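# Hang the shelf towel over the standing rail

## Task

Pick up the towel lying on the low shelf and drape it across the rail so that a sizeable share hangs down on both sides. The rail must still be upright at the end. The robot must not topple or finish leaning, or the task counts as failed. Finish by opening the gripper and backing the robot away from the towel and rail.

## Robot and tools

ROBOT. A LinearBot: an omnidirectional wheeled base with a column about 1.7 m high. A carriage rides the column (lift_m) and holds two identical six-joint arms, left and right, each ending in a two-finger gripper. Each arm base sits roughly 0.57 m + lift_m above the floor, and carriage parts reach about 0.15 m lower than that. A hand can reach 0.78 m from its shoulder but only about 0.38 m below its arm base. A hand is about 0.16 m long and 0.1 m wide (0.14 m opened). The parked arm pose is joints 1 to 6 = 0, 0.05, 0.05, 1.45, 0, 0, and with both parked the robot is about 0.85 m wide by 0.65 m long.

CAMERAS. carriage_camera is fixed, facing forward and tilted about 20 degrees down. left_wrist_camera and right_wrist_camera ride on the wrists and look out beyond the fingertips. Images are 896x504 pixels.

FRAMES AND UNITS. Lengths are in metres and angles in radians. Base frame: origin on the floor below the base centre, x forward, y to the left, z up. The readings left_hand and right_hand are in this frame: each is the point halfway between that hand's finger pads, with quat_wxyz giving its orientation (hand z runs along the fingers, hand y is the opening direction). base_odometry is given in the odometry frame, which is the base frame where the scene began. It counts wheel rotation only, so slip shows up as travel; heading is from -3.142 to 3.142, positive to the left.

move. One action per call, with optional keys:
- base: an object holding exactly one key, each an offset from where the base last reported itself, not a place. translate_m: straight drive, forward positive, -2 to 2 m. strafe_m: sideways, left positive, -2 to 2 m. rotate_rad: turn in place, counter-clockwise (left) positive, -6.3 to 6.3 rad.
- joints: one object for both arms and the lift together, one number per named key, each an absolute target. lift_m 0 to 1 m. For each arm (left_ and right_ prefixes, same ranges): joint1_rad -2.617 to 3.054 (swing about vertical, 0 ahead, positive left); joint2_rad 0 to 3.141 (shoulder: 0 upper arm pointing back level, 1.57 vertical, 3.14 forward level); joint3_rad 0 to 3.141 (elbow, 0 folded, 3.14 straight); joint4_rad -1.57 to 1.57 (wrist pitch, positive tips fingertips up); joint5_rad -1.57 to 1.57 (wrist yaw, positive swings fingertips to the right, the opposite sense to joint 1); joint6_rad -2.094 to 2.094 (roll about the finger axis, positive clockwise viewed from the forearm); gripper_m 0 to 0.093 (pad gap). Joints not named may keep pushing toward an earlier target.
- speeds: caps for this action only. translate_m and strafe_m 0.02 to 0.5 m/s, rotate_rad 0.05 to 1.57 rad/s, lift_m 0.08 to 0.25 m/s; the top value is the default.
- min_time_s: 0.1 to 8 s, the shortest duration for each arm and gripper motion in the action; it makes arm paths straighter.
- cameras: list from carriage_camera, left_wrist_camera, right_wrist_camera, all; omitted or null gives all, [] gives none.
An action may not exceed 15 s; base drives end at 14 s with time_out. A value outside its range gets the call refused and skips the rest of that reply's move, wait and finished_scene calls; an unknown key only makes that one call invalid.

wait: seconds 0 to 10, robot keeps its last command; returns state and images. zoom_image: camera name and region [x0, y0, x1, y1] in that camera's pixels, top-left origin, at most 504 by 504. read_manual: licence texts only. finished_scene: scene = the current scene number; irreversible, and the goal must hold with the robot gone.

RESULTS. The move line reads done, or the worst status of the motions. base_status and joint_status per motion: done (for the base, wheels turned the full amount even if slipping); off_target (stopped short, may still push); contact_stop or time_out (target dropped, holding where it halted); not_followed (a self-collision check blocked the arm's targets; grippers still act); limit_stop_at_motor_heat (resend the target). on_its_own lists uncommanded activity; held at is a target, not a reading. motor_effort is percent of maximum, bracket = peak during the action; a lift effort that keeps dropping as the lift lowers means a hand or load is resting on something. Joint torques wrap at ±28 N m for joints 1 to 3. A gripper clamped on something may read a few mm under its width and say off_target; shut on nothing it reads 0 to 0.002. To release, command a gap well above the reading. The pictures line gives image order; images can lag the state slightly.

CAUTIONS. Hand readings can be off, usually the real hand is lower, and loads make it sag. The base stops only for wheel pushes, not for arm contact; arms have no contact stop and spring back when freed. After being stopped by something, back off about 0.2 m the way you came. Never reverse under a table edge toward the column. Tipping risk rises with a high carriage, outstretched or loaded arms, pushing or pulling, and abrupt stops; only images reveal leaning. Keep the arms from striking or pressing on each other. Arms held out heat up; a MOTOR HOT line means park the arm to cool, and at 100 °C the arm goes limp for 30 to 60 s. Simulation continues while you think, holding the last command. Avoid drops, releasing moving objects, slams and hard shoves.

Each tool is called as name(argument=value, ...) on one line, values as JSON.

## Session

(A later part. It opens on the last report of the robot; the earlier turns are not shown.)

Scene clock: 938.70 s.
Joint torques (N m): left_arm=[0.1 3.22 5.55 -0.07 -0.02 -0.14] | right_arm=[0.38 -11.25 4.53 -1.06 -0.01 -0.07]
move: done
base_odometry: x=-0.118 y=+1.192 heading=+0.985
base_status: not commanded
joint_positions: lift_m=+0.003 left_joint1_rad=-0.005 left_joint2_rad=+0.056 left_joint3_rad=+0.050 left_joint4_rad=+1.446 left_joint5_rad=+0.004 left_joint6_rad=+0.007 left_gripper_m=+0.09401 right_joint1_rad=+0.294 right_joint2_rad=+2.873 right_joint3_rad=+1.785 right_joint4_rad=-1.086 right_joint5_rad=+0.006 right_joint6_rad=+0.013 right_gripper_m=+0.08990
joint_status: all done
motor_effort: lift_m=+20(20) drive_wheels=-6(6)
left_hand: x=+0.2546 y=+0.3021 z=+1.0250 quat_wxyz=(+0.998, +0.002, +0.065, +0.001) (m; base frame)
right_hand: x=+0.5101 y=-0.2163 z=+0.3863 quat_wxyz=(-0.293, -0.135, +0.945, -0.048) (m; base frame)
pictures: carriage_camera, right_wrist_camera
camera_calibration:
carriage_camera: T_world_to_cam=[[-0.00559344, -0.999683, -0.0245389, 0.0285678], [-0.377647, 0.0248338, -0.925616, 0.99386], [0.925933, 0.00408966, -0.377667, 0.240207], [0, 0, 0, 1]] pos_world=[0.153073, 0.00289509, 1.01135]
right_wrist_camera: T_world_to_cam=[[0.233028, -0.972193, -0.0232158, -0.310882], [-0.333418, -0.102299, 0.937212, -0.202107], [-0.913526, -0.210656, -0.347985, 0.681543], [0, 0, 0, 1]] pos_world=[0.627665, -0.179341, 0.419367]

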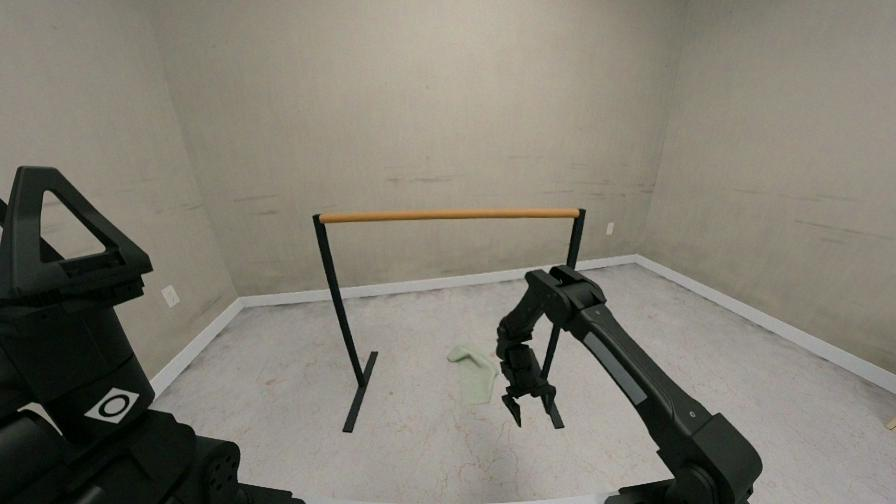

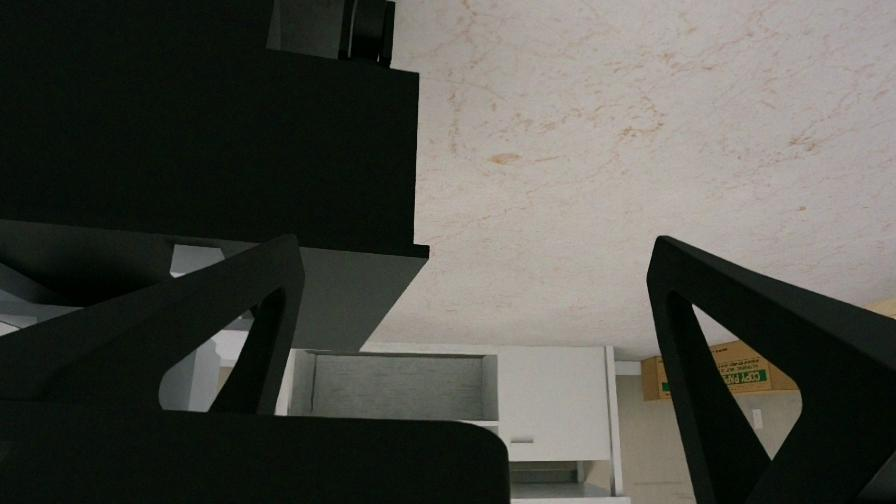

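move(joints={"lift_m": 0.45, "right_joint1_rad": 0.0, "right_joint2_rad": 1.70, "right_joint3_rad": 0.83, "right_joint4_rad": -0.68, "right_joint6_rad": 1.57, "left_joint1_rad": 0.0, "left_joint2_rad": 1.70, "left_joint3_rad": 0.83, "left_joint4_rad": -0.68, "left_joint6_rad": 1.57, "left_gripper_m": 0.09}, min_time_s=3, cameras=["carriage_camera"])

move(base={"translate_m": 0.3}, speeds={"translate_m": 0.2}, cameras=[])

move(base={"strafe_m": -0.02}, speeds={"strafe_m": 0.1}, cameras=["carriage_camera", "left_wrist_camera", "right_wrist_camera"])

Scene clock: 1016.73 s.
Joint torques (N m): left_arm=[0.16 -4.93 6.53 0.27 0.07 0.03] | right_arm=[-0.92 -9.63 4.29 0.38 0.1 0.25]
move: done
base_odometry: x=-0.118 y=+1.192 heading=+0.985
base_status: not commanded
joint_positions: lift_m=+0.450 left_joint1_rad=-0.005 left_joint2_rad=+1.685 left_joint3_rad=+0.812 left_joint4_rad=-0.658 left_joint5_rad=+0.004 left_joint6_rad=+1.559 left_gripper_m=+0.09008 right_joint1_rad=+0.007 right_joint2_rad=+1.724 right_joint3_rad=+0.840 right_joint4_rad=-0.695 right_joint5_rad=+0.006 right_joint6_rad=+1.555 right_gripper_m=+0.08991
joint_status: all done
motor_effort: lift_m=+25(30) drive_wheels=-6(7)
left_hand: x=+0.4842 y=+0.3009 z=+1.0218 quat_wxyz=(+0.016, +0.704, +0.709, +0.013) (m; base frame)
right_hand: x=+0.4809 y=-0.3021 z=+1.0181 quat_wxyz=(-0.001, +0.699, +0.715, -0.005) (m; base frame)
pictures: carriage_camera
camera_calibration:
carriage_camera: T_world_to_cam=[[-0.00559344, -0.999683, -0.0245389, 0.0395266], [-0.377647, 0.0248338, -0.925616, 1.40723], [0.925933, 0.00408966, -0.377667, 0.408869], [0, 0, 0, 1]] pos_world=[0.153073, 0.00289509, 1.45794]

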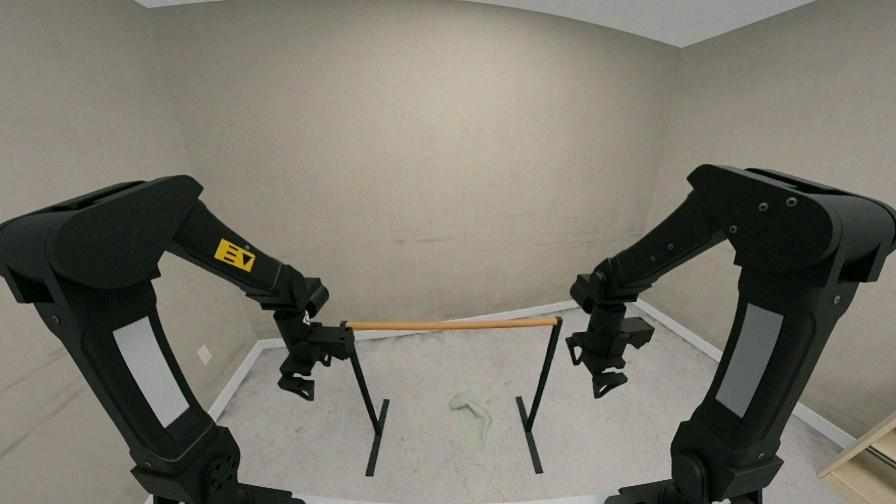

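Scene clock: 1019.47 s.
Joint torques (N m): left_arm=[0.05 -5.03 6.43 0.34 0.08 0.02] | right_arm=[-0.65 -9.44 4.48 0.32 0.1 0.22]
move: done
base_odometry: x=+0.048 y=+1.441 heading=+0.984
base_status: done
joint_positions: lift_m=+0.450 left_joint1_rad=-0.004 left_joint2_rad=+1.686 left_joint3_rad=+0.813 left_joint4_rad=-0.670 left_joint5_rad=+0.004 left_joint6_rad=+1.560 left_gripper_m=+0.09008 right_joint1_rad=+0.004 right_joint2_rad=+1.721 right_joint3_rad=+0.838 right_joint4_rad=-0.686 right_joint5_rad=+0.006 right_joint6_rad=+1.557 right_gripper_m=+0.08991
joint_status: not commanded
motor_effort: lift_m=+25(25) drive_wheels=-6(13)
left_hand: x=+0.4817 y=+0.3012 z=+1.0219 quat_wxyz=(+0.012, +0.705, +0.709, +0.009) (m; base frame)
right_hand: x=+0.4827 y=-0.3028 z=+1.0184 quat_wxyz=(+0.003, +0.701, +0.714, -0.001) (m; base frame)
pictures: none
No camera images: "cameras" was empty.

Scene clock: 1020.33 s.
Joint torques (N m): left_arm=[0.16 -5.08 6.35 0.31 0.08 0.02] | right_arm=[-0.32 -9.32 4.44 0.27 0.13 0.2]
move: done
base_odometry: x=+0.064 y=+1.431 heading=+0.985
base_status: done
joint_positions: lift_m=+0.450 left_joint1_rad=-0.005 left_joint2_rad=+1.686 left_joint3_rad=+0.814 left_joint4_rad=-0.670 left_joint5_rad=+0.004 left_joint6_rad=+1.560 left_gripper_m=+0.09008 right_joint1_rad=+0.001 right_joint2_rad=+1.720 right_joint3_rad=+0.838 right_joint4_rad=-0.686 right_joint5_rad=+0.005 right_joint6_rad=+1.557 right_gripper_m=+0.08991
joint_status: not commanded
motor_effort: lift_m=+25(25) drive_wheels=+5(10)
left_hand: x=+0.4817 y=+0.3010 z=+1.0218 quat_wxyz=(+0.012, +0.705, +0.709, +0.008) (m; base frame)
right_hand: x=+0.4830 y=-0.3036 z=+1.0186 quat_wxyz=(+0.003, +0.702, +0.712, -0.001) (m; base frame)
pictures: carriage_camera, left_wrist_camera, right_wrist_camera
camera_calibration:
carriage_camera: T_world_to_cam=[[-0.00559344, -0.999683, -0.0245389, 0.0395266], [-0.377647, 0.0248338, -0.925616, 1.40723], [0.925933, 0.00408966, -0.377667, 0.408869], [0, 0, 0, 1]] pos_world=[0.153073, 0.00289509, 1.45794]
left_wrist_camera: T_world_to_cam=[[-0.999826, 0.0169029, -0.0078662, 0.483279], [0.0090629, 0.809365, 0.587236, -0.846065], [0.0162926, 0.587063, -0.809378, 0.763277], [0, 0, 0, 1]] pos_world=[0.478427, 0.228515, 1.11842]
right_wrist_camera: T_world_to_cam=[[-0.998033, 0.0072798, -0.0622737, 0.55702], [-0.0295733, 0.821147, 0.56995, -0.304994], [0.055285, 0.570671, -0.819316, 1.10774], [0, 0, 0, 1]] pos_world=[0.485663, -0.385767, 1.11611]

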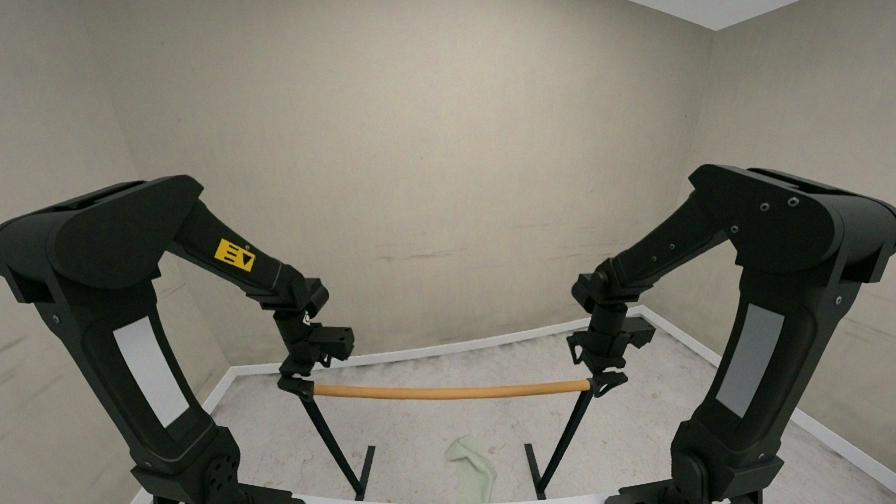

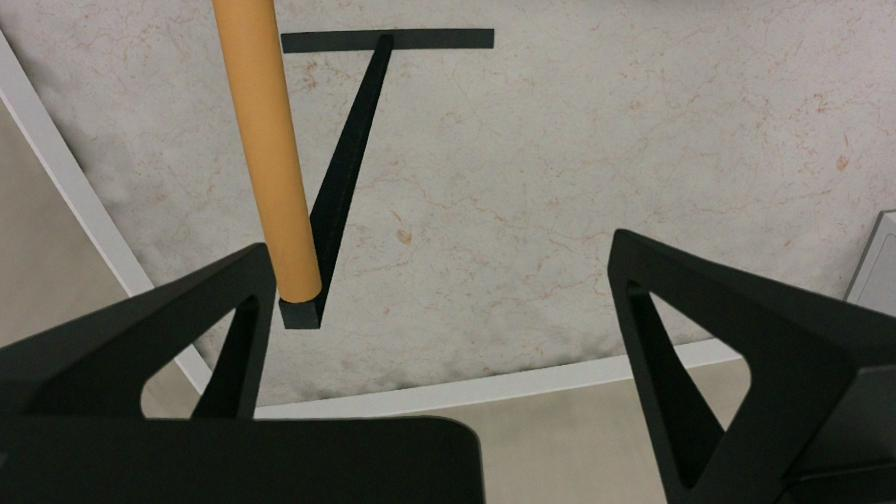

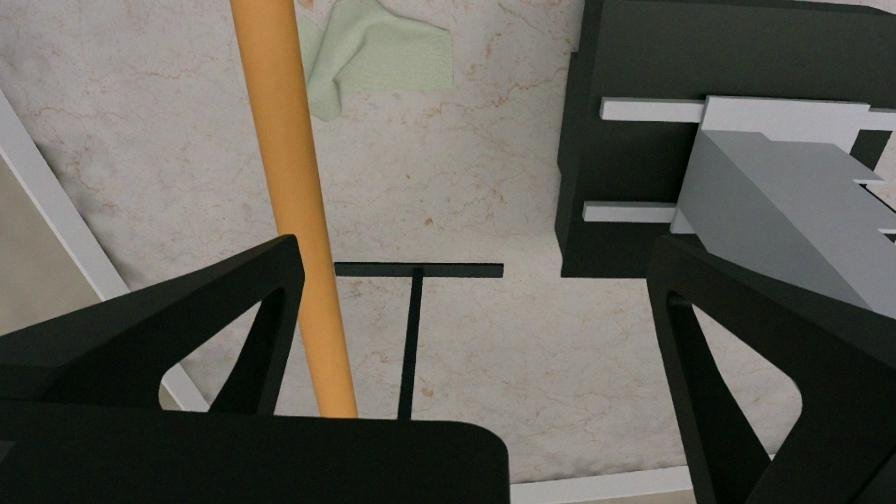

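move(base={"translate_m": 0.113}, speeds={"translate_m": 0.1}, cameras=[])

move(joints={"lift_m": 0.36}, speeds={"lift_m": 0.1}, cameras=["carriage_camera", "left_wrist_camera", "right_wrist_camera"])

Scene clock: 1031.27 s.
Joint torques (N m): left_arm=[0.1 -5.03 6.31 0.37 0.08 0.02] | right_arm=[-0.31 -9.4 4.59 0.27 0.1 0.21]
move: done
base_odometry: x=+0.127 y=+1.525 heading=+0.984
base_status: done
joint_positions: lift_m=+0.450 left_joint1_rad=-0.005 left_joint2_rad=+1.686 left_joint3_rad=+0.814 left_joint4_rad=-0.671 left_joint5_rad=+0.004 left_joint6_rad=+1.561 left_gripper_m=+0.09008 right_joint1_rad=+0.001 right_joint2_rad=+1.720 right_joint3_rad=+0.838 right_joint4_rad=-0.686 right_joint5_rad=+0.005 right_joint6_rad=+1.557 right_gripper_m=+0.08991
joint_status: not commanded
motor_effort: lift_m=+25(25) drive_wheels=+5(11)
left_hand: x=+0.4815 y=+0.3010 z=+1.0217 quat_wxyz=(+0.011, +0.705, +0.709, +0.008) (m; base frame)
right_hand: x=+0.4830 y=-0.3036 z=+1.0186 quat_wxyz=(+0.003, +0.702, +0.712, -0.001) (m; base frame)
pictures: none
No camera images: "cameras" was empty.

Scene clock: 1032.53 s.
Joint torques (N m): left_arm=[0.05 -5.41 5.91 0.34 0.07 0.03] | right_arm=[-0.25 -8.85 4.75 0.26 0.1 0.22]
move: done
base_odometry: x=+0.127 y=+1.525 heading=+0.984
base_status: not commanded
joint_positions: lift_m=+0.360 left_joint1_rad=-0.005 left_joint2_rad=+1.690 left_joint3_rad=+0.819 left_joint4_rad=-0.672 left_joint5_rad=+0.004 left_joint6_rad=+1.561 left_gripper_m=+0.09008 right_joint1_rad=+0.001 right_joint2_rad=+1.715 right_joint3_rad=+0.835 right_joint4_rad=-0.685 right_joint5_rad=+0.005 right_joint6_rad=+1.557 right_gripper_m=+0.08991
joint_status: all done
motor_effort: lift_m=+20(21) drive_wheels=+5(6)
left_hand: x=+0.4829 y=+0.3010 z=+0.9325 quat_wxyz=(+0.011, +0.705, +0.709, +0.008) (m; base frame)
right_hand: x=+0.4826 y=-0.3036 z=+0.9297 quat_wxyz=(+0.004, +0.702, +0.712, +0.000) (m; base frame)
pictures: carriage_camera, left_wrist_camera, right_wrist_camera
camera_calibration:
carriage_camera: T_world_to_cam=[[-0.00559344, -0.999683, -0.0245389, 0.0373312], [-0.377647, 0.0248338, -0.925616, 1.32442], [0.925933, 0.00408966, -0.377667, 0.375081], [0, 0, 0, 1]] pos_world=[0.153073, 0.00289509, 1.36847]
left_wrist_camera: T_world_to_cam=[[-0.999823, 0.0172843, -0.00748625, 0.48324], [0.00959456, 0.809354, 0.587242, -0.793904], [0.0162091, 0.587066, -0.809376, 0.691041], [0, 0, 0, 1]] pos_world=[0.47957, 0.22851, 1.02914]
right_wrist_camera: T_world_to_cam=[[-0.997863, 0.00727989, -0.0649386, 0.55353], [-0.0310952, 0.821146, 0.56987, -0.253535], [0.0574727, 0.570672, -0.819165, 1.03374], [0, 0, 0, 1]] pos_world=[0.485051, -0.385767, 1.02723]

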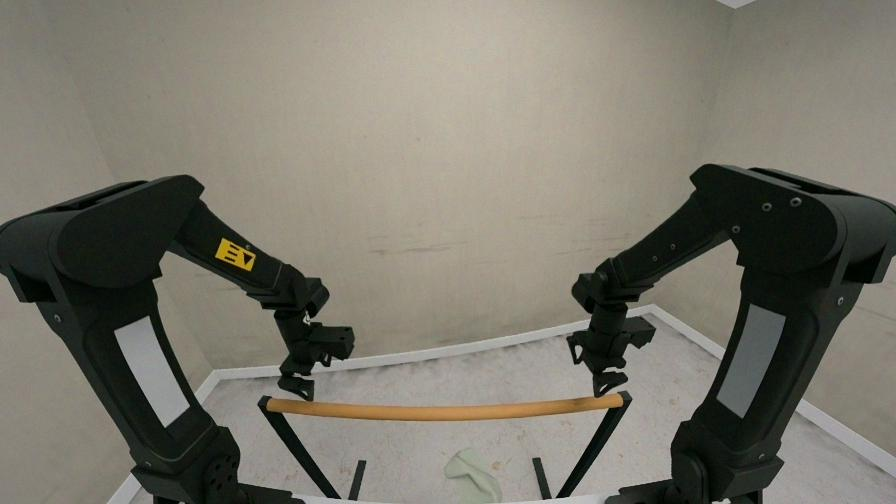

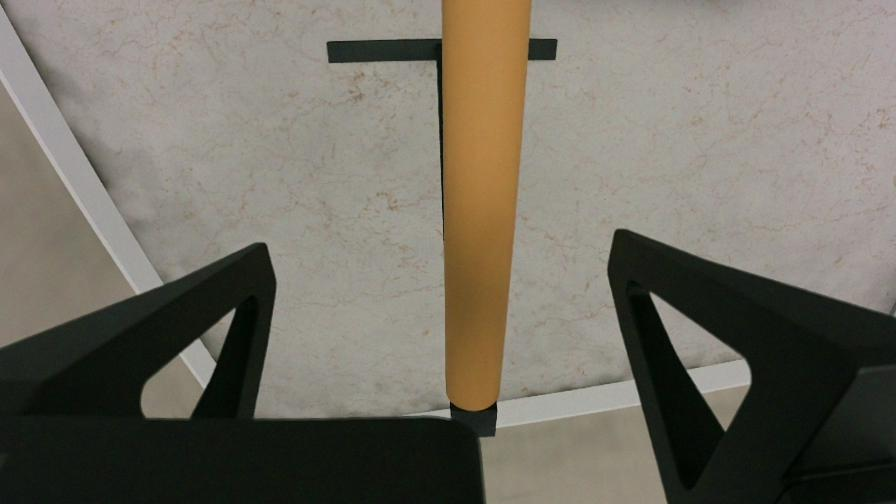

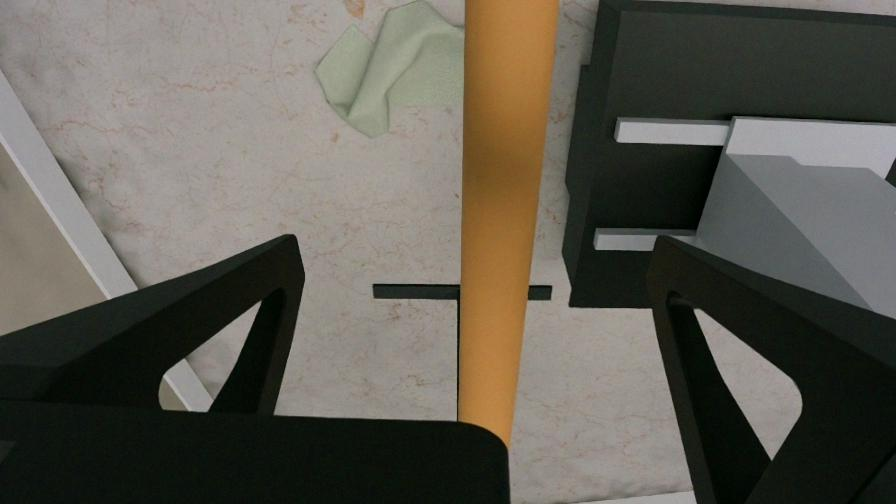

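move(joints={"lift_m": 0.266}, speeds={"lift_m": 0.08}, cameras=[])

move(joints={"left_gripper_m": 0.02, "right_gripper_m": 0.02}, min_time_s=2.5, cameras=["carriage_camera"])

Scene clock: 1046.60 s.
Joint torques (N m): left_arm=[0.14 -5.46 5.87 0.36 0.08 0.02] | right_arm=[-0.23 -8.64 4.7 0.23 0.11 0.2]
move: done
base_odometry: x=+0.127 y=+1.525 heading=+0.984
base_status: not commanded
joint_positions: lift_m=+0.266 left_joint1_rad=-0.005 left_joint2_rad=+1.691 left_joint3_rad=+0.821 left_joint4_rad=-0.672 left_joint5_rad=+0.004 left_joint6_rad=+1.561 left_gripper_m=+0.09008 right_joint1_rad=+0.001 right_joint2_rad=+1.713 right_joint3_rad=+0.835 right_joint4_rad=-0.684 right_joint5_rad=+0.005 right_joint6_rad=+1.557 right_gripper_m=+0.08991
joint_status: all done
motor_effort: lift_m=+20(20) drive_wheels=-4(5)
left_hand: x=+0.4833 y=+0.3010 z=+0.8387 quat_wxyz=(+0.012, +0.705, +0.709, +0.009) (m; base frame)
right_hand: x=+0.4828 y=-0.3036 z=+0.8360 quat_wxyz=(+0.004, +0.702, +0.712, +0.001) (m; base frame)
pictures: none
No camera images: "cameras" was empty.

Scene clock: 1049.40 s.
Joint torques (N m): left_arm=[0.09 -5.45 5.79 0.9 0.08 -0.01] | right_arm=[-0.27 -8.57 5.15 0.62 0.11 0.12]
move: off_target
base_odometry: x=+0.127 y=+1.525 heading=+0.984
base_status: not commanded
joint_positions: lift_m=+0.266 left_joint1_rad=-0.005 left_joint2_rad=+1.692 left_joint3_rad=+0.820 left_joint4_rad=-0.739 left_joint5_rad=+0.004 left_joint6_rad=+1.565 left_gripper_m=+0.02959 right_joint1_rad=+0.001 right_joint2_rad=+1.713 right_joint3_rad=+0.830 right_joint4_rad=-0.729 right_joint5_rad=+0.005 right_joint6_rad=+1.565 right_gripper_m=+0.02993
joint_status: left_gripper_m off_target (ended at +0.02961, target +0.02000); right_gripper_m off_target (ended at +0.02995, target +0.02000)
motor_effort: lift_m=+20(20) drive_wheels=+5(5)
left_hand: x=+0.4665 y=+0.3011 z=+0.8385 quat_wxyz=(-0.013, +0.706, +0.708, -0.016) (m; base frame)
right_hand: x=+0.4698 y=-0.3036 z=+0.8352 quat_wxyz=(-0.013, +0.705, +0.709, -0.017) (m; base frame)
pictures: carriage_camera
camera_calibration:
carriage_camera: T_world_to_cam=[[-0.00559344, -0.999683, -0.0245389, 0.0350254], [-0.377647, 0.0248338, -0.925616, 1.23744], [0.925933, 0.00408966, -0.377667, 0.339593], [0, 0, 0, 1]] pos_world=[0.153073, 0.00289509, 1.27451]

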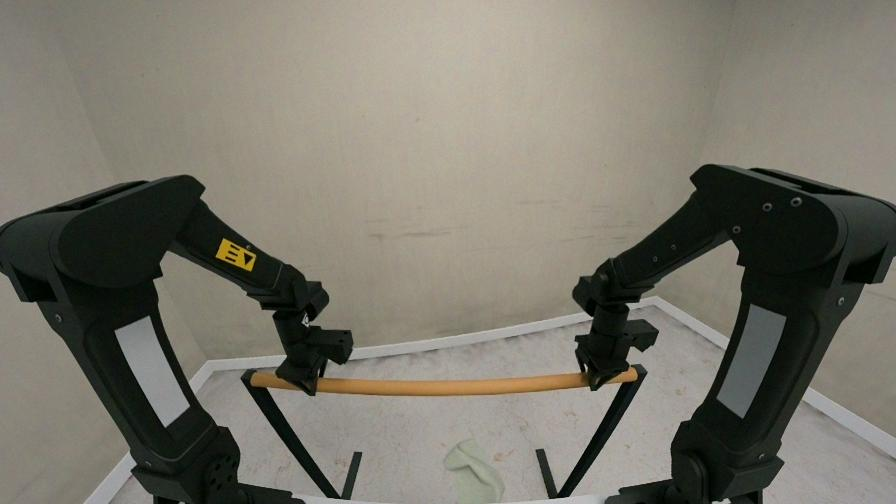

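move(joints={"lift_m": 0.40}, speeds={"lift_m": 0.08}, cameras=["carriage_camera", "left_wrist_camera", "right_wrist_camera"])

Scene clock: 1054.40 s.
Joint torques (N m): left_arm=[0.08 -11.12 8.66 -0.22 0.06 -0.06] | right_arm=[-0.23 -11.95 8.58 -0.27 0.09 0.08]
move: done
base_odometry: x=+0.127 y=+1.524 heading=+0.984
base_status: not commanded
joint_positions: lift_m=+0.399 left_joint1_rad=-0.005 left_joint2_rad=+1.752 left_joint3_rad=+0.779 left_joint4_rad=-0.635 left_joint5_rad=+0.004 left_joint6_rad=+1.568 left_gripper_m=+0.02957 right_joint1_rad=+0.001 right_joint2_rad=+1.752 right_joint3_rad=+0.785 right_joint4_rad=-0.642 right_joint5_rad=+0.007 right_joint6_rad=+1.569 right_gripper_m=+0.02990
joint_status: all done
motor_effort: lift_m=+30(35) drive_wheels=+5(5)
left_hand: x=+0.4670 y=+0.3011 z=+0.9490 quat_wxyz=(-0.011, +0.708, +0.706, -0.014) (m; base frame)
right_hand: x=+0.4677 y=-0.3040 z=+0.9501 quat_wxyz=(-0.011, +0.706, +0.708, -0.016) (m; base frame)
pictures: carriage_camera, left_wrist_camera, right_wrist_camera
camera_calibration:
carriage_camera: T_world_to_cam=[[-0.00559344, -0.999683, -0.0245389, 0.0382822], [-0.377647, 0.0248338, -0.925616, 1.36029], [0.925933, 0.00408966, -0.377667, 0.389717], [0, 0, 0, 1]] pos_world=[0.153073, 0.00289509, 1.40723]
left_wrist_camera: T_world_to_cam=[[-0.998069, 0.0249032, 0.05691, 0.403302], [0.0535652, 0.808962, 0.585416, -0.822192], [-0.0314593, 0.587334, -0.808733, 0.726193], [0, 0, 0, 1]] pos_world=[0.469409, 0.22856, 1.04567]
right_wrist_camera: T_world_to_cam=[[-0.999588, 0.019306, -0.0212325, 0.5029], [0.00382753, 0.822956, 0.568093, -0.279342], [0.028441, 0.567777, -0.822691, 1.06764], [0, 0, 0, 1]] pos_world=[0.473398, -0.386002, 1.0477]

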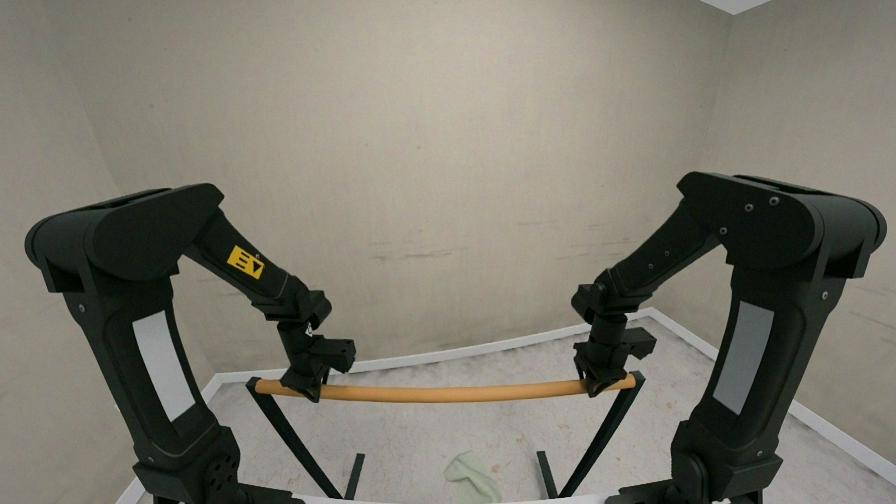

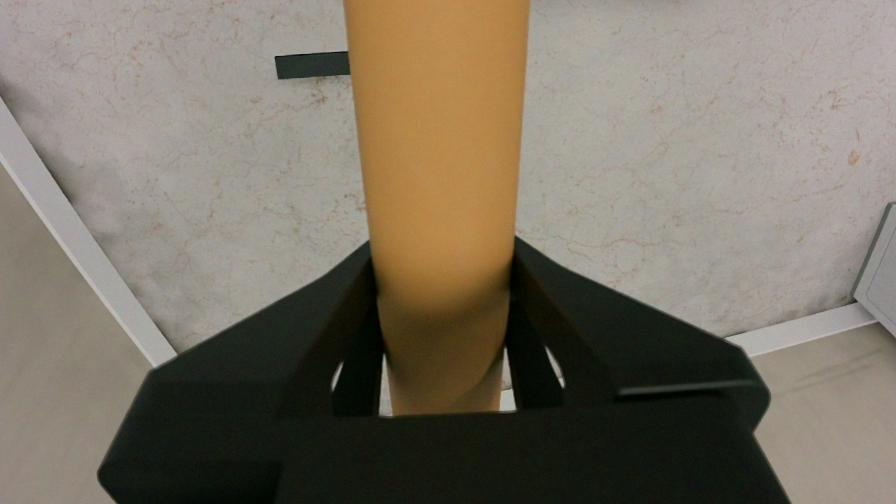

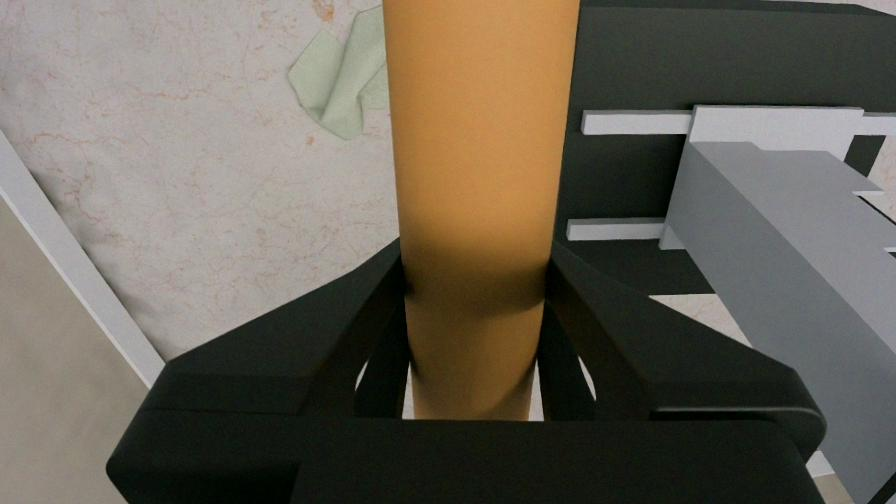

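move(base={"strafe_m": -0.9}, speeds={"strafe_m": 0.15}, cameras=["carriage_camera"])

move(base={"translate_m": 0.24}, speeds={"translate_m": 0.12}, cameras=[])

move(base={"rotate_rad": 0.128}, speeds={"rotate_rad": 0.1}, cameras=["carriage_camera", "right_wrist_camera", "left_wrist_camera"])

Scene clock: 1074.40 s.
Joint torques (N m): left_arm=[-0.2 -11.14 8.69 -0.24 0.04 -0.1] | right_arm=[-0.39 -12.22 8.58 -0.19 0.07 0.04]
move: done
base_odometry: x=+0.877 y=+1.027 heading=+0.984
base_status: done
joint_positions: lift_m=+0.399 left_joint1_rad=-0.002 left_joint2_rad=+1.752 left_joint3_rad=+0.779 left_joint4_rad=-0.632 left_joint5_rad=+0.007 left_joint6_rad=+1.572 left_gripper_m=+0.02957 right_joint1_rad=+0.001 right_joint2_rad=+1.752 right_joint3_rad=+0.785 right_joint4_rad=-0.640 right_joint5_rad=+0.006 right_joint6_rad=+1.571 right_gripper_m=+0.02989
joint_status: not commanded
motor_effort: lift_m=+30(31) drive_wheels=-1(13)
left_hand: x=+0.4676 y=+0.3012 z=+0.9490 quat_wxyz=(-0.010, +0.708, +0.706, -0.015) (m; base frame)
right_hand: x=+0.4682 y=-0.3037 z=+0.9501 quat_wxyz=(-0.010, +0.707, +0.707, -0.015) (m; base frame)
pictures: carriage_camera
camera_calibration:
carriage_camera: T_world_to_cam=[[-0.00559344, -0.999683, -0.0245389, 0.0382822], [-0.377647, 0.0248338, -0.925616, 1.36029], [0.925933, 0.00408966, -0.377667, 0.389717], [0, 0, 0, 1]] pos_world=[0.153073, 0.00289509, 1.40723]

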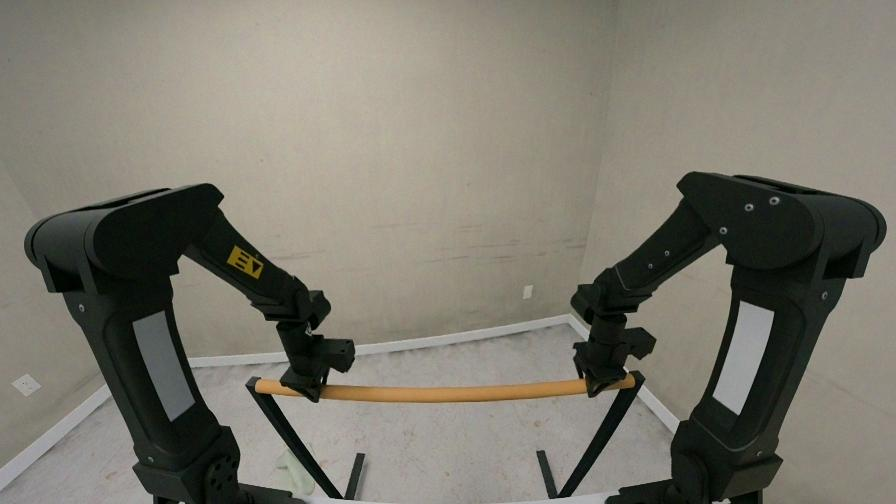

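Scene clock: 1077.23 s.
Joint torques (N m): left_arm=[-0.17 -11.32 8.69 -0.43 0.05 -0.1] | right_arm=[-0.35 -12.1 8.53 -0.46 0.1 0.06]
move: done
base_odometry: x=+1.010 y=+1.226 heading=+0.983
base_status: done
joint_positions: lift_m=+0.399 left_joint1_rad=-0.002 left_joint2_rad=+1.752 left_joint3_rad=+0.779 left_joint4_rad=-0.613 left_joint5_rad=+0.007 left_joint6_rad=+1.572 left_gripper_m=+0.02956 right_joint1_rad=+0.001 right_joint2_rad=+1.752 right_joint3_rad=+0.785 right_joint4_rad=-0.621 right_joint5_rad=+0.006 right_joint6_rad=+1.571 right_gripper_m=+0.02989
joint_status: not commanded
motor_effort: lift_m=+30(31) drive_wheels=-6(11)
left_hand: x=+0.4725 y=+0.3011 z=+0.9489 quat_wxyz=(-0.003, +0.708, +0.706, -0.008) (m; base frame)
right_hand: x=+0.4728 y=-0.3037 z=+0.9500 quat_wxyz=(-0.004, +0.707, +0.707, -0.008) (m; base frame)
pictures: none
No camera images: "cameras" was empty.

Scene clock: 1079.07 s.
Joint torques (N m): left_arm=[-0.25 -11.25 8.59 -0.28 0.05 -0.09] | right_arm=[-0.23 -12 8.58 -0.27 0.16 0.03]
move: done
base_odometry: x=+1.010 y=+1.226 heading=+1.111
base_status: done
joint_positions: lift_m=+0.399 left_joint1_rad=-0.001 left_joint2_rad=+1.754 left_joint3_rad=+0.779 left_joint4_rad=-0.628 left_joint5_rad=+0.007 left_joint6_rad=+1.572 left_gripper_m=+0.02956 right_joint1_rad=+0.000 right_joint2_rad=+1.752 right_joint3_rad=+0.785 right_joint4_rad=-0.637 right_joint5_rad=+0.004 right_joint6_rad=+1.571 right_gripper_m=+0.02989
joint_status: not commanded
motor_effort: lift_m=+30(31) drive_wheels=+6(10)
left_hand: x=+0.4684 y=+0.3015 z=+0.9485 quat_wxyz=(-0.009, +0.708, +0.706, -0.013) (m; base frame)
right_hand: x=+0.4688 y=-0.3035 z=+0.9501 quat_wxyz=(-0.010, +0.707, +0.707, -0.013) (m; base frame)
pictures: carriage_camera, left_wrist_camera, right_wrist_camera
camera_calibration:
carriage_camera: T_world_to_cam=[[-0.00559344, -0.999683, -0.0245389, 0.0382822], [-0.377647, 0.0248338, -0.925616, 1.36029], [0.925933, 0.00408966, -0.377667, 0.389717], [0, 0, 0, 1]] pos_world=[0.153073, 0.00289509, 1.40723]
left_wrist_camera: T_world_to_cam=[[-0.998341, 0.0249552, 0.0518876, 0.409587], [0.0505948, 0.810379, 0.583717, -0.81977], [-0.0274819, 0.585374, -0.810297, 0.725789], [0, 0, 0, 1]] pos_world=[0.47033, 0.229245, 1.04537]
right_wrist_camera: T_world_to_cam=[[-0.999431, 0.0217935, -0.0257485, 0.508985], [0.00319578, 0.821031, 0.570875, -0.282661], [0.0335817, 0.570468, -0.820633, 1.06374], [0, 0, 0, 1]] pos_world=[0.473877, -0.385847, 1.04741]

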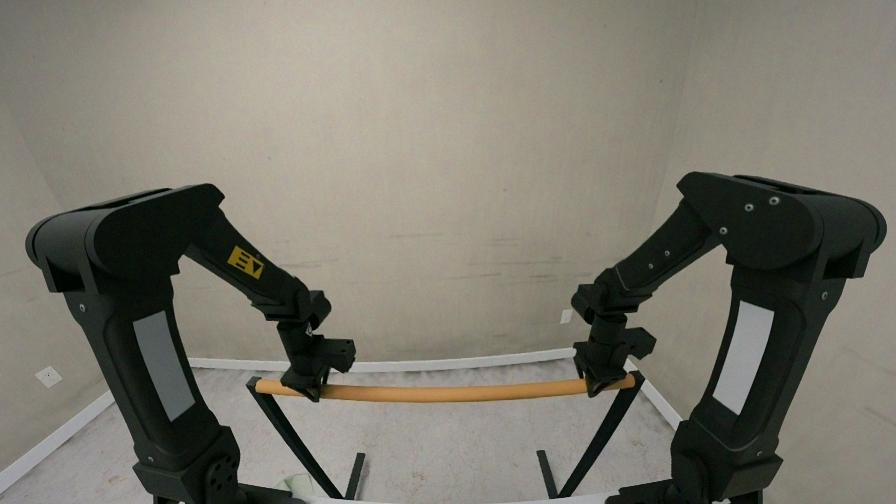

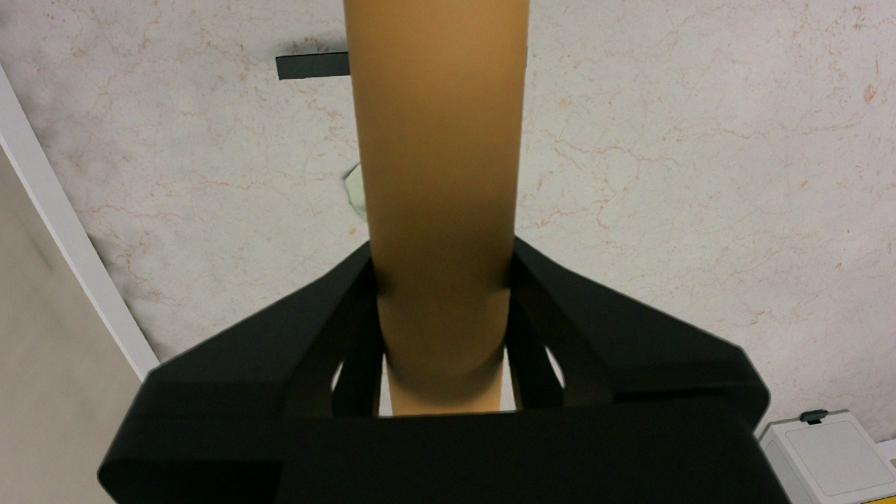

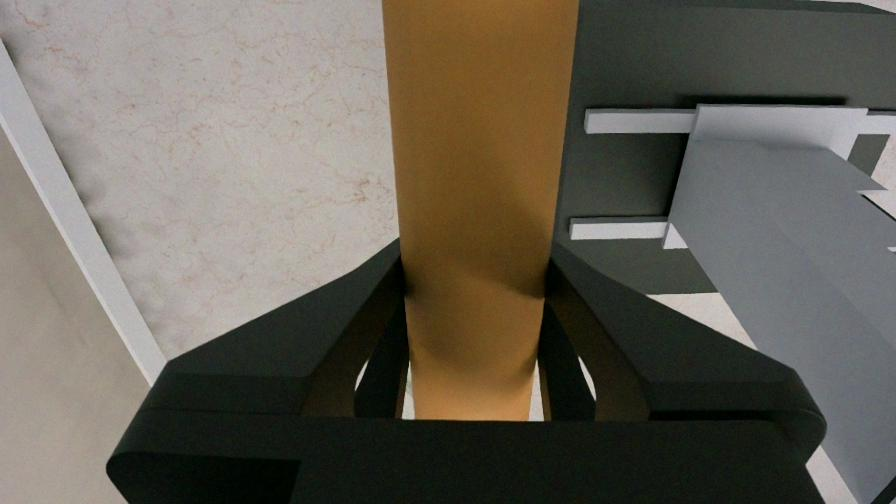

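move(joints={"lift_m": 0.276}, speeds={"lift_m": 0.08}, cameras=[])

move(base={"strafe_m": 0.3}, speeds={"strafe_m": 0.1}, cameras=["carriage_camera", "left_wrist_camera"])

Scene clock: 1090.70 s.
Joint torques (N m): left_arm=[0.12 -8.59 6.75 0.39 -0.05 -0.11] | right_arm=[-0.06 -9.92 7.25 0.12 0.06 0.07]
move: done
base_odometry: x=+1.010 y=+1.226 heading=+1.111
base_status: not commanded
joint_positions: lift_m=+0.276 left_joint1_rad=-0.005 left_joint2_rad=+1.723 left_joint3_rad=+0.806 left_joint4_rad=-0.690 left_joint5_rad=+0.013 left_joint6_rad=+1.572 left_gripper_m=+0.02955 right_joint1_rad=-0.003 right_joint2_rad=+1.730 right_joint3_rad=+0.800 right_joint4_rad=-0.682 right_joint5_rad=+0.013 right_joint6_rad=+1.571 right_gripper_m=+0.02988
joint_status: all done
motor_effort: lift_m=+19(25) drive_wheels=+7(8)
left_hand: x=+0.4686 y=+0.2995 z=+0.8382 quat_wxyz=(-0.008, +0.709, +0.705, -0.017) (m; base frame)
right_hand: x=+0.4671 y=-0.3058 z=+0.8355 quat_wxyz=(-0.010, +0.708, +0.706, -0.019) (m; base frame)
pictures: none
No camera images: "cameras" was empty.

Scene clock: 1094.37 s.
Joint torques (N m): left_arm=[0.64 -8.39 6.79 0.39 -0.06 -0.07] | right_arm=[0.65 -9.99 7.45 0.13 -0.01 0.07]
move: done
base_odometry: x=+0.742 y=+1.360 heading=+1.111
base_status: done
joint_positions: lift_m=+0.276 left_joint1_rad=-0.011 left_joint2_rad=+1.723 left_joint3_rad=+0.807 left_joint4_rad=-0.690 left_joint5_rad=+0.019 left_joint6_rad=+1.570 left_gripper_m=+0.02955 right_joint1_rad=-0.009 right_joint2_rad=+1.730 right_joint3_rad=+0.801 right_joint4_rad=-0.682 right_joint5_rad=+0.018 right_joint6_rad=+1.569 right_gripper_m=+0.02988
joint_status: not commanded
motor_effort: lift_m=+19(20) drive_wheels=+2(19)
left_hand: x=+0.4689 y=+0.2970 z=+0.8384 quat_wxyz=(-0.006, +0.710, +0.704, -0.019) (m; base frame)
right_hand: x=+0.4674 y=-0.3082 z=+0.8356 quat_wxyz=(-0.008, +0.709, +0.704, -0.021) (m; base frame)
pictures: carriage_camera, left_wrist_camera
camera_calibration:
carriage_camera: T_world_to_cam=[[-0.00559344, -0.999683, -0.0245389, 0.0352725], [-0.377647, 0.0248338, -0.925616, 1.24676], [0.925933, 0.00408966, -0.377667, 0.343396], [0, 0, 0, 1]] pos_world=[0.153073, 0.00289509, 1.28458]
left_wrist_camera: T_world_to_cam=[[-0.997913, 0.0324338, 0.0558284, 0.410145], [0.0586463, 0.817007, 0.573638, -0.749196], [-0.0270069, 0.575715, -0.817204, 0.647631], [0, 0, 0, 1]] pos_world=[0.470717, 0.225945, 0.936116]

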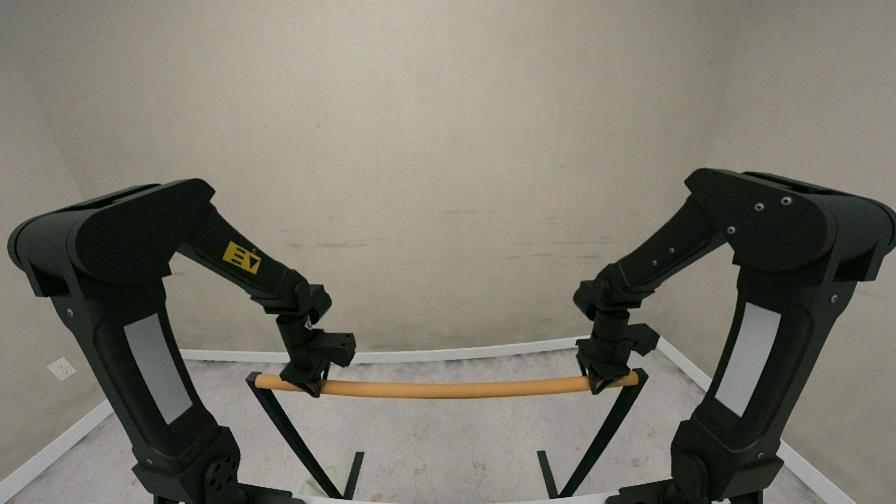

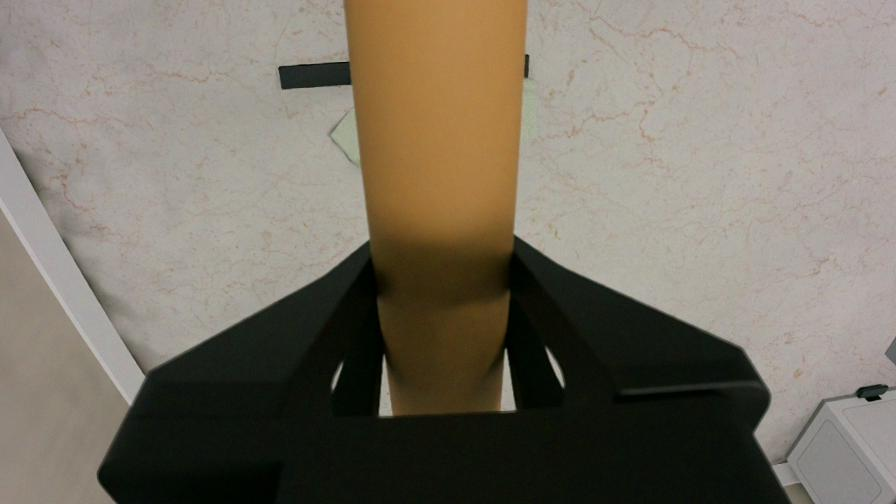

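move(base={"strafe_m": 1.2}, speeds={"strafe_m": 0.1}, cameras=["carriage_camera", "left_wrist_camera", "right_wrist_camera"])

Scene clock: 1116.83 s.
Joint torques (N m): left_arm=[0.68 -8.4 6.67 0.38 -0.08 -0.06] | right_arm=[0.81 -10.14 7.45 0.14 0 0.1]
move: done
base_odometry: x=-0.333 y=+1.893 heading=+1.111
base_status: done
joint_positions: lift_m=+0.276 left_joint1_rad=-0.011 left_joint2_rad=+1.723 left_joint3_rad=+0.807 left_joint4_rad=-0.690 left_joint5_rad=+0.019 left_joint6_rad=+1.569 left_gripper_m=+0.02955 right_joint1_rad=-0.010 right_joint2_rad=+1.730 right_joint3_rad=+0.801 right_joint4_rad=-0.682 right_joint5_rad=+0.018 right_joint6_rad=+1.568 right_gripper_m=+0.02988
joint_status: not commanded
motor_effort: lift_m=+20(20) drive_wheels=+1(11)
left_hand: x=+0.4690 y=+0.2969 z=+0.8384 quat_wxyz=(-0.006, +0.710, +0.704, -0.019) (m; base frame)
right_hand: x=+0.4673 y=-0.3084 z=+0.8356 quat_wxyz=(-0.008, +0.709, +0.704, -0.021) (m; base frame)
pictures: carriage_camera, left_wrist_camera, right_wrist_camera
camera_calibration:
carriage_camera: T_world_to_cam=[[-0.00559344, -0.999683, -0.0245389, 0.0352723], [-0.377647, 0.0248338, -0.925616, 1.24676], [0.925933, 0.00408966, -0.377667, 0.343393], [0, 0, 0, 1]] pos_world=[0.153073, 0.00289509, 1.28457]
left_wrist_camera: T_world_to_cam=[[-0.997946, 0.0320601, 0.0554544, 0.410681], [0.0581157, 0.817235, 0.573366, -0.748655], [-0.0269371, 0.575412, -0.81742, 0.647956], [0, 0, 0, 1]] pos_world=[0.4708, 0.225819, 0.936132]
right_wrist_camera: T_world_to_cam=[[-0.999422, 0.0286121, -0.018369, 0.500572], [0.0134379, 0.828652, 0.559603, -0.206286], [0.0312329, 0.559033, -0.828557, 0.976811], [0, 0, 0, 1]] pos_world=[0.472546, -0.389453, 0.933977]

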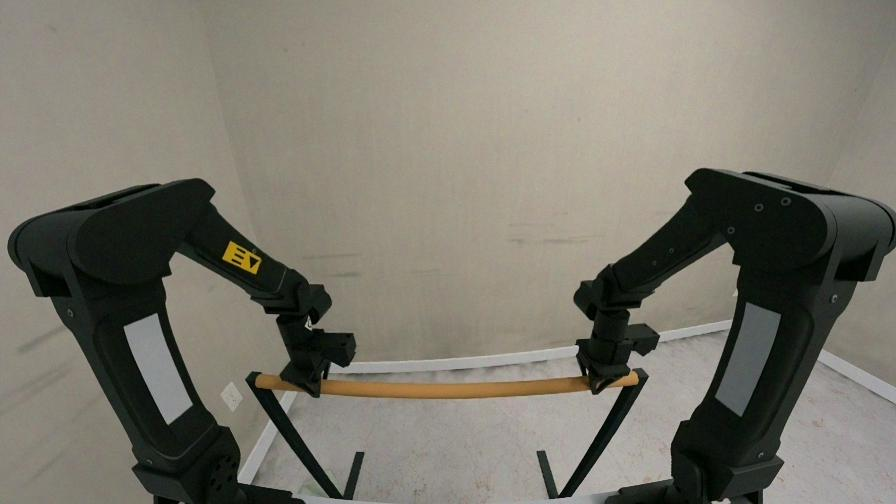

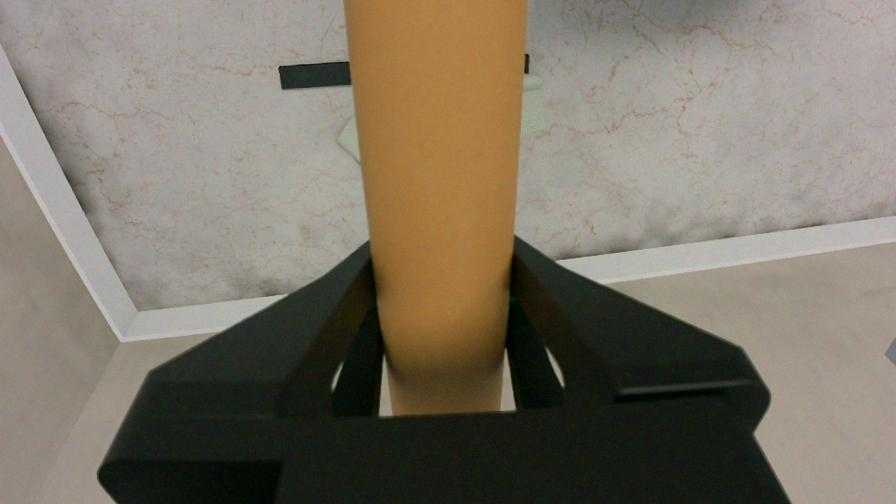

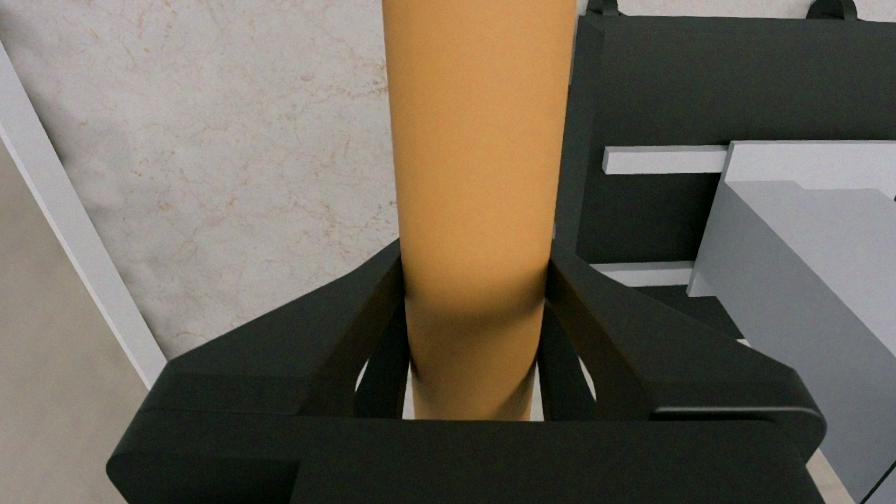

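move(base={"rotate_rad": 0.11}, speeds={"rotate_rad": 0.06}, cameras=["carriage_camera", "left_wrist_camera"])

Scene clock: 1138.07 s.
Joint torques (N m): left_arm=[0.62 -8.54 6.6 0.31 -0.05 -0.09] | right_arm=[0.83 -10.1 7.31 0.15 -0.02 0.07]
move: done
base_odometry: x=-0.334 y=+1.893 heading=+1.220
base_status: done
joint_positions: lift_m=+0.276 left_joint1_rad=-0.010 left_joint2_rad=+1.723 left_joint3_rad=+0.808 left_joint4_rad=-0.681 left_joint5_rad=+0.016 left_joint6_rad=+1.571 left_gripper_m=+0.02955 right_joint1_rad=-0.010 right_joint2_rad=+1.730 right_joint3_rad=+0.801 right_joint4_rad=-0.687 right_joint5_rad=+0.014 right_joint6_rad=+1.570 right_gripper_m=+0.02988
joint_status: not commanded
motor_effort: lift_m=+20(20) drive_wheels=+2(9)
left_hand: x=+0.4717 y=+0.2976 z=+0.8385 quat_wxyz=(-0.003, +0.711, +0.704, -0.014) (m; base frame)
right_hand: x=+0.4660 y=-0.3077 z=+0.8356 quat_wxyz=(-0.012, +0.710, +0.704, -0.021) (m; base frame)
pictures: carriage_camera, left_wrist_camera
camera_calibration:
carriage_camera: T_world_to_cam=[[-0.00559344, -0.999683, -0.0245389, 0.0352721], [-0.377647, 0.0248338, -0.925616, 1.24675], [0.925933, 0.00408966, -0.377667, 0.34339], [0, 0, 0, 1]] pos_world=[0.153073, 0.00289509, 1.28456]
left_wrist_camera: T_world_to_cam=[[-0.998428, 0.0331403, 0.0452113, 0.42186], [0.0531717, 0.815289, 0.576608, -0.749309], [-0.0177513, 0.578105, -0.815769, 0.641185], [0, 0, 0, 1]] pos_world=[0.472421, 0.226251, 0.936044]

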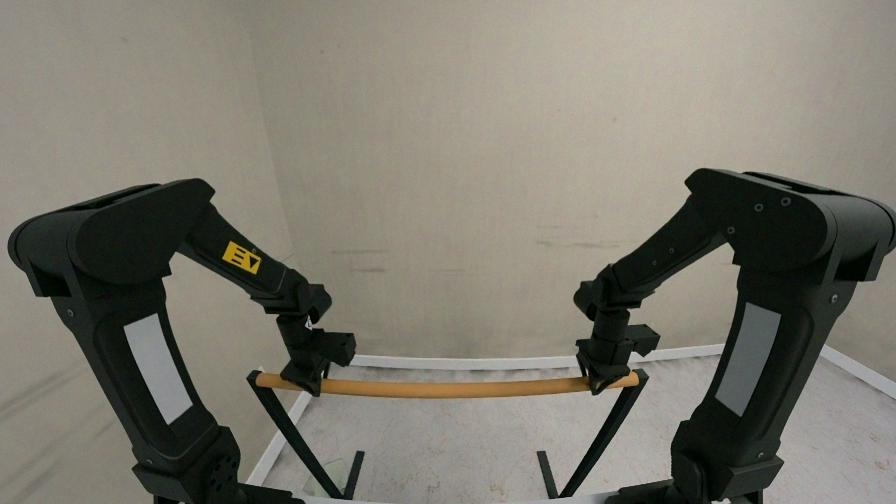

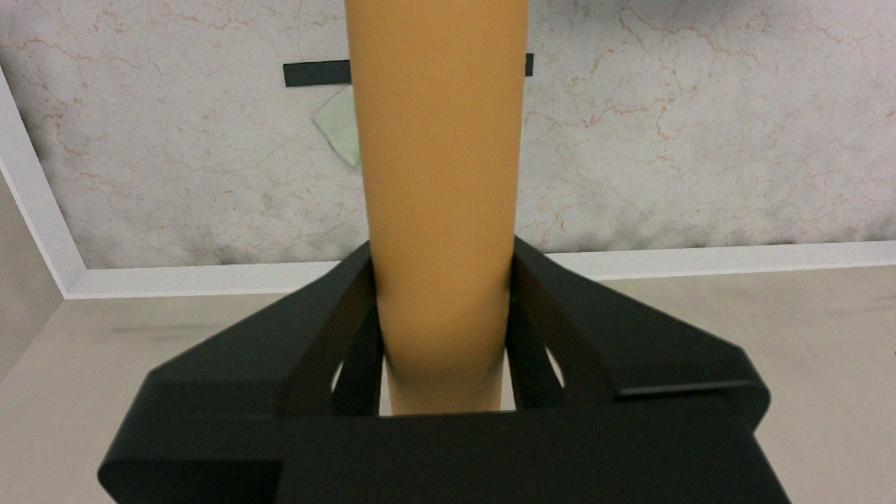

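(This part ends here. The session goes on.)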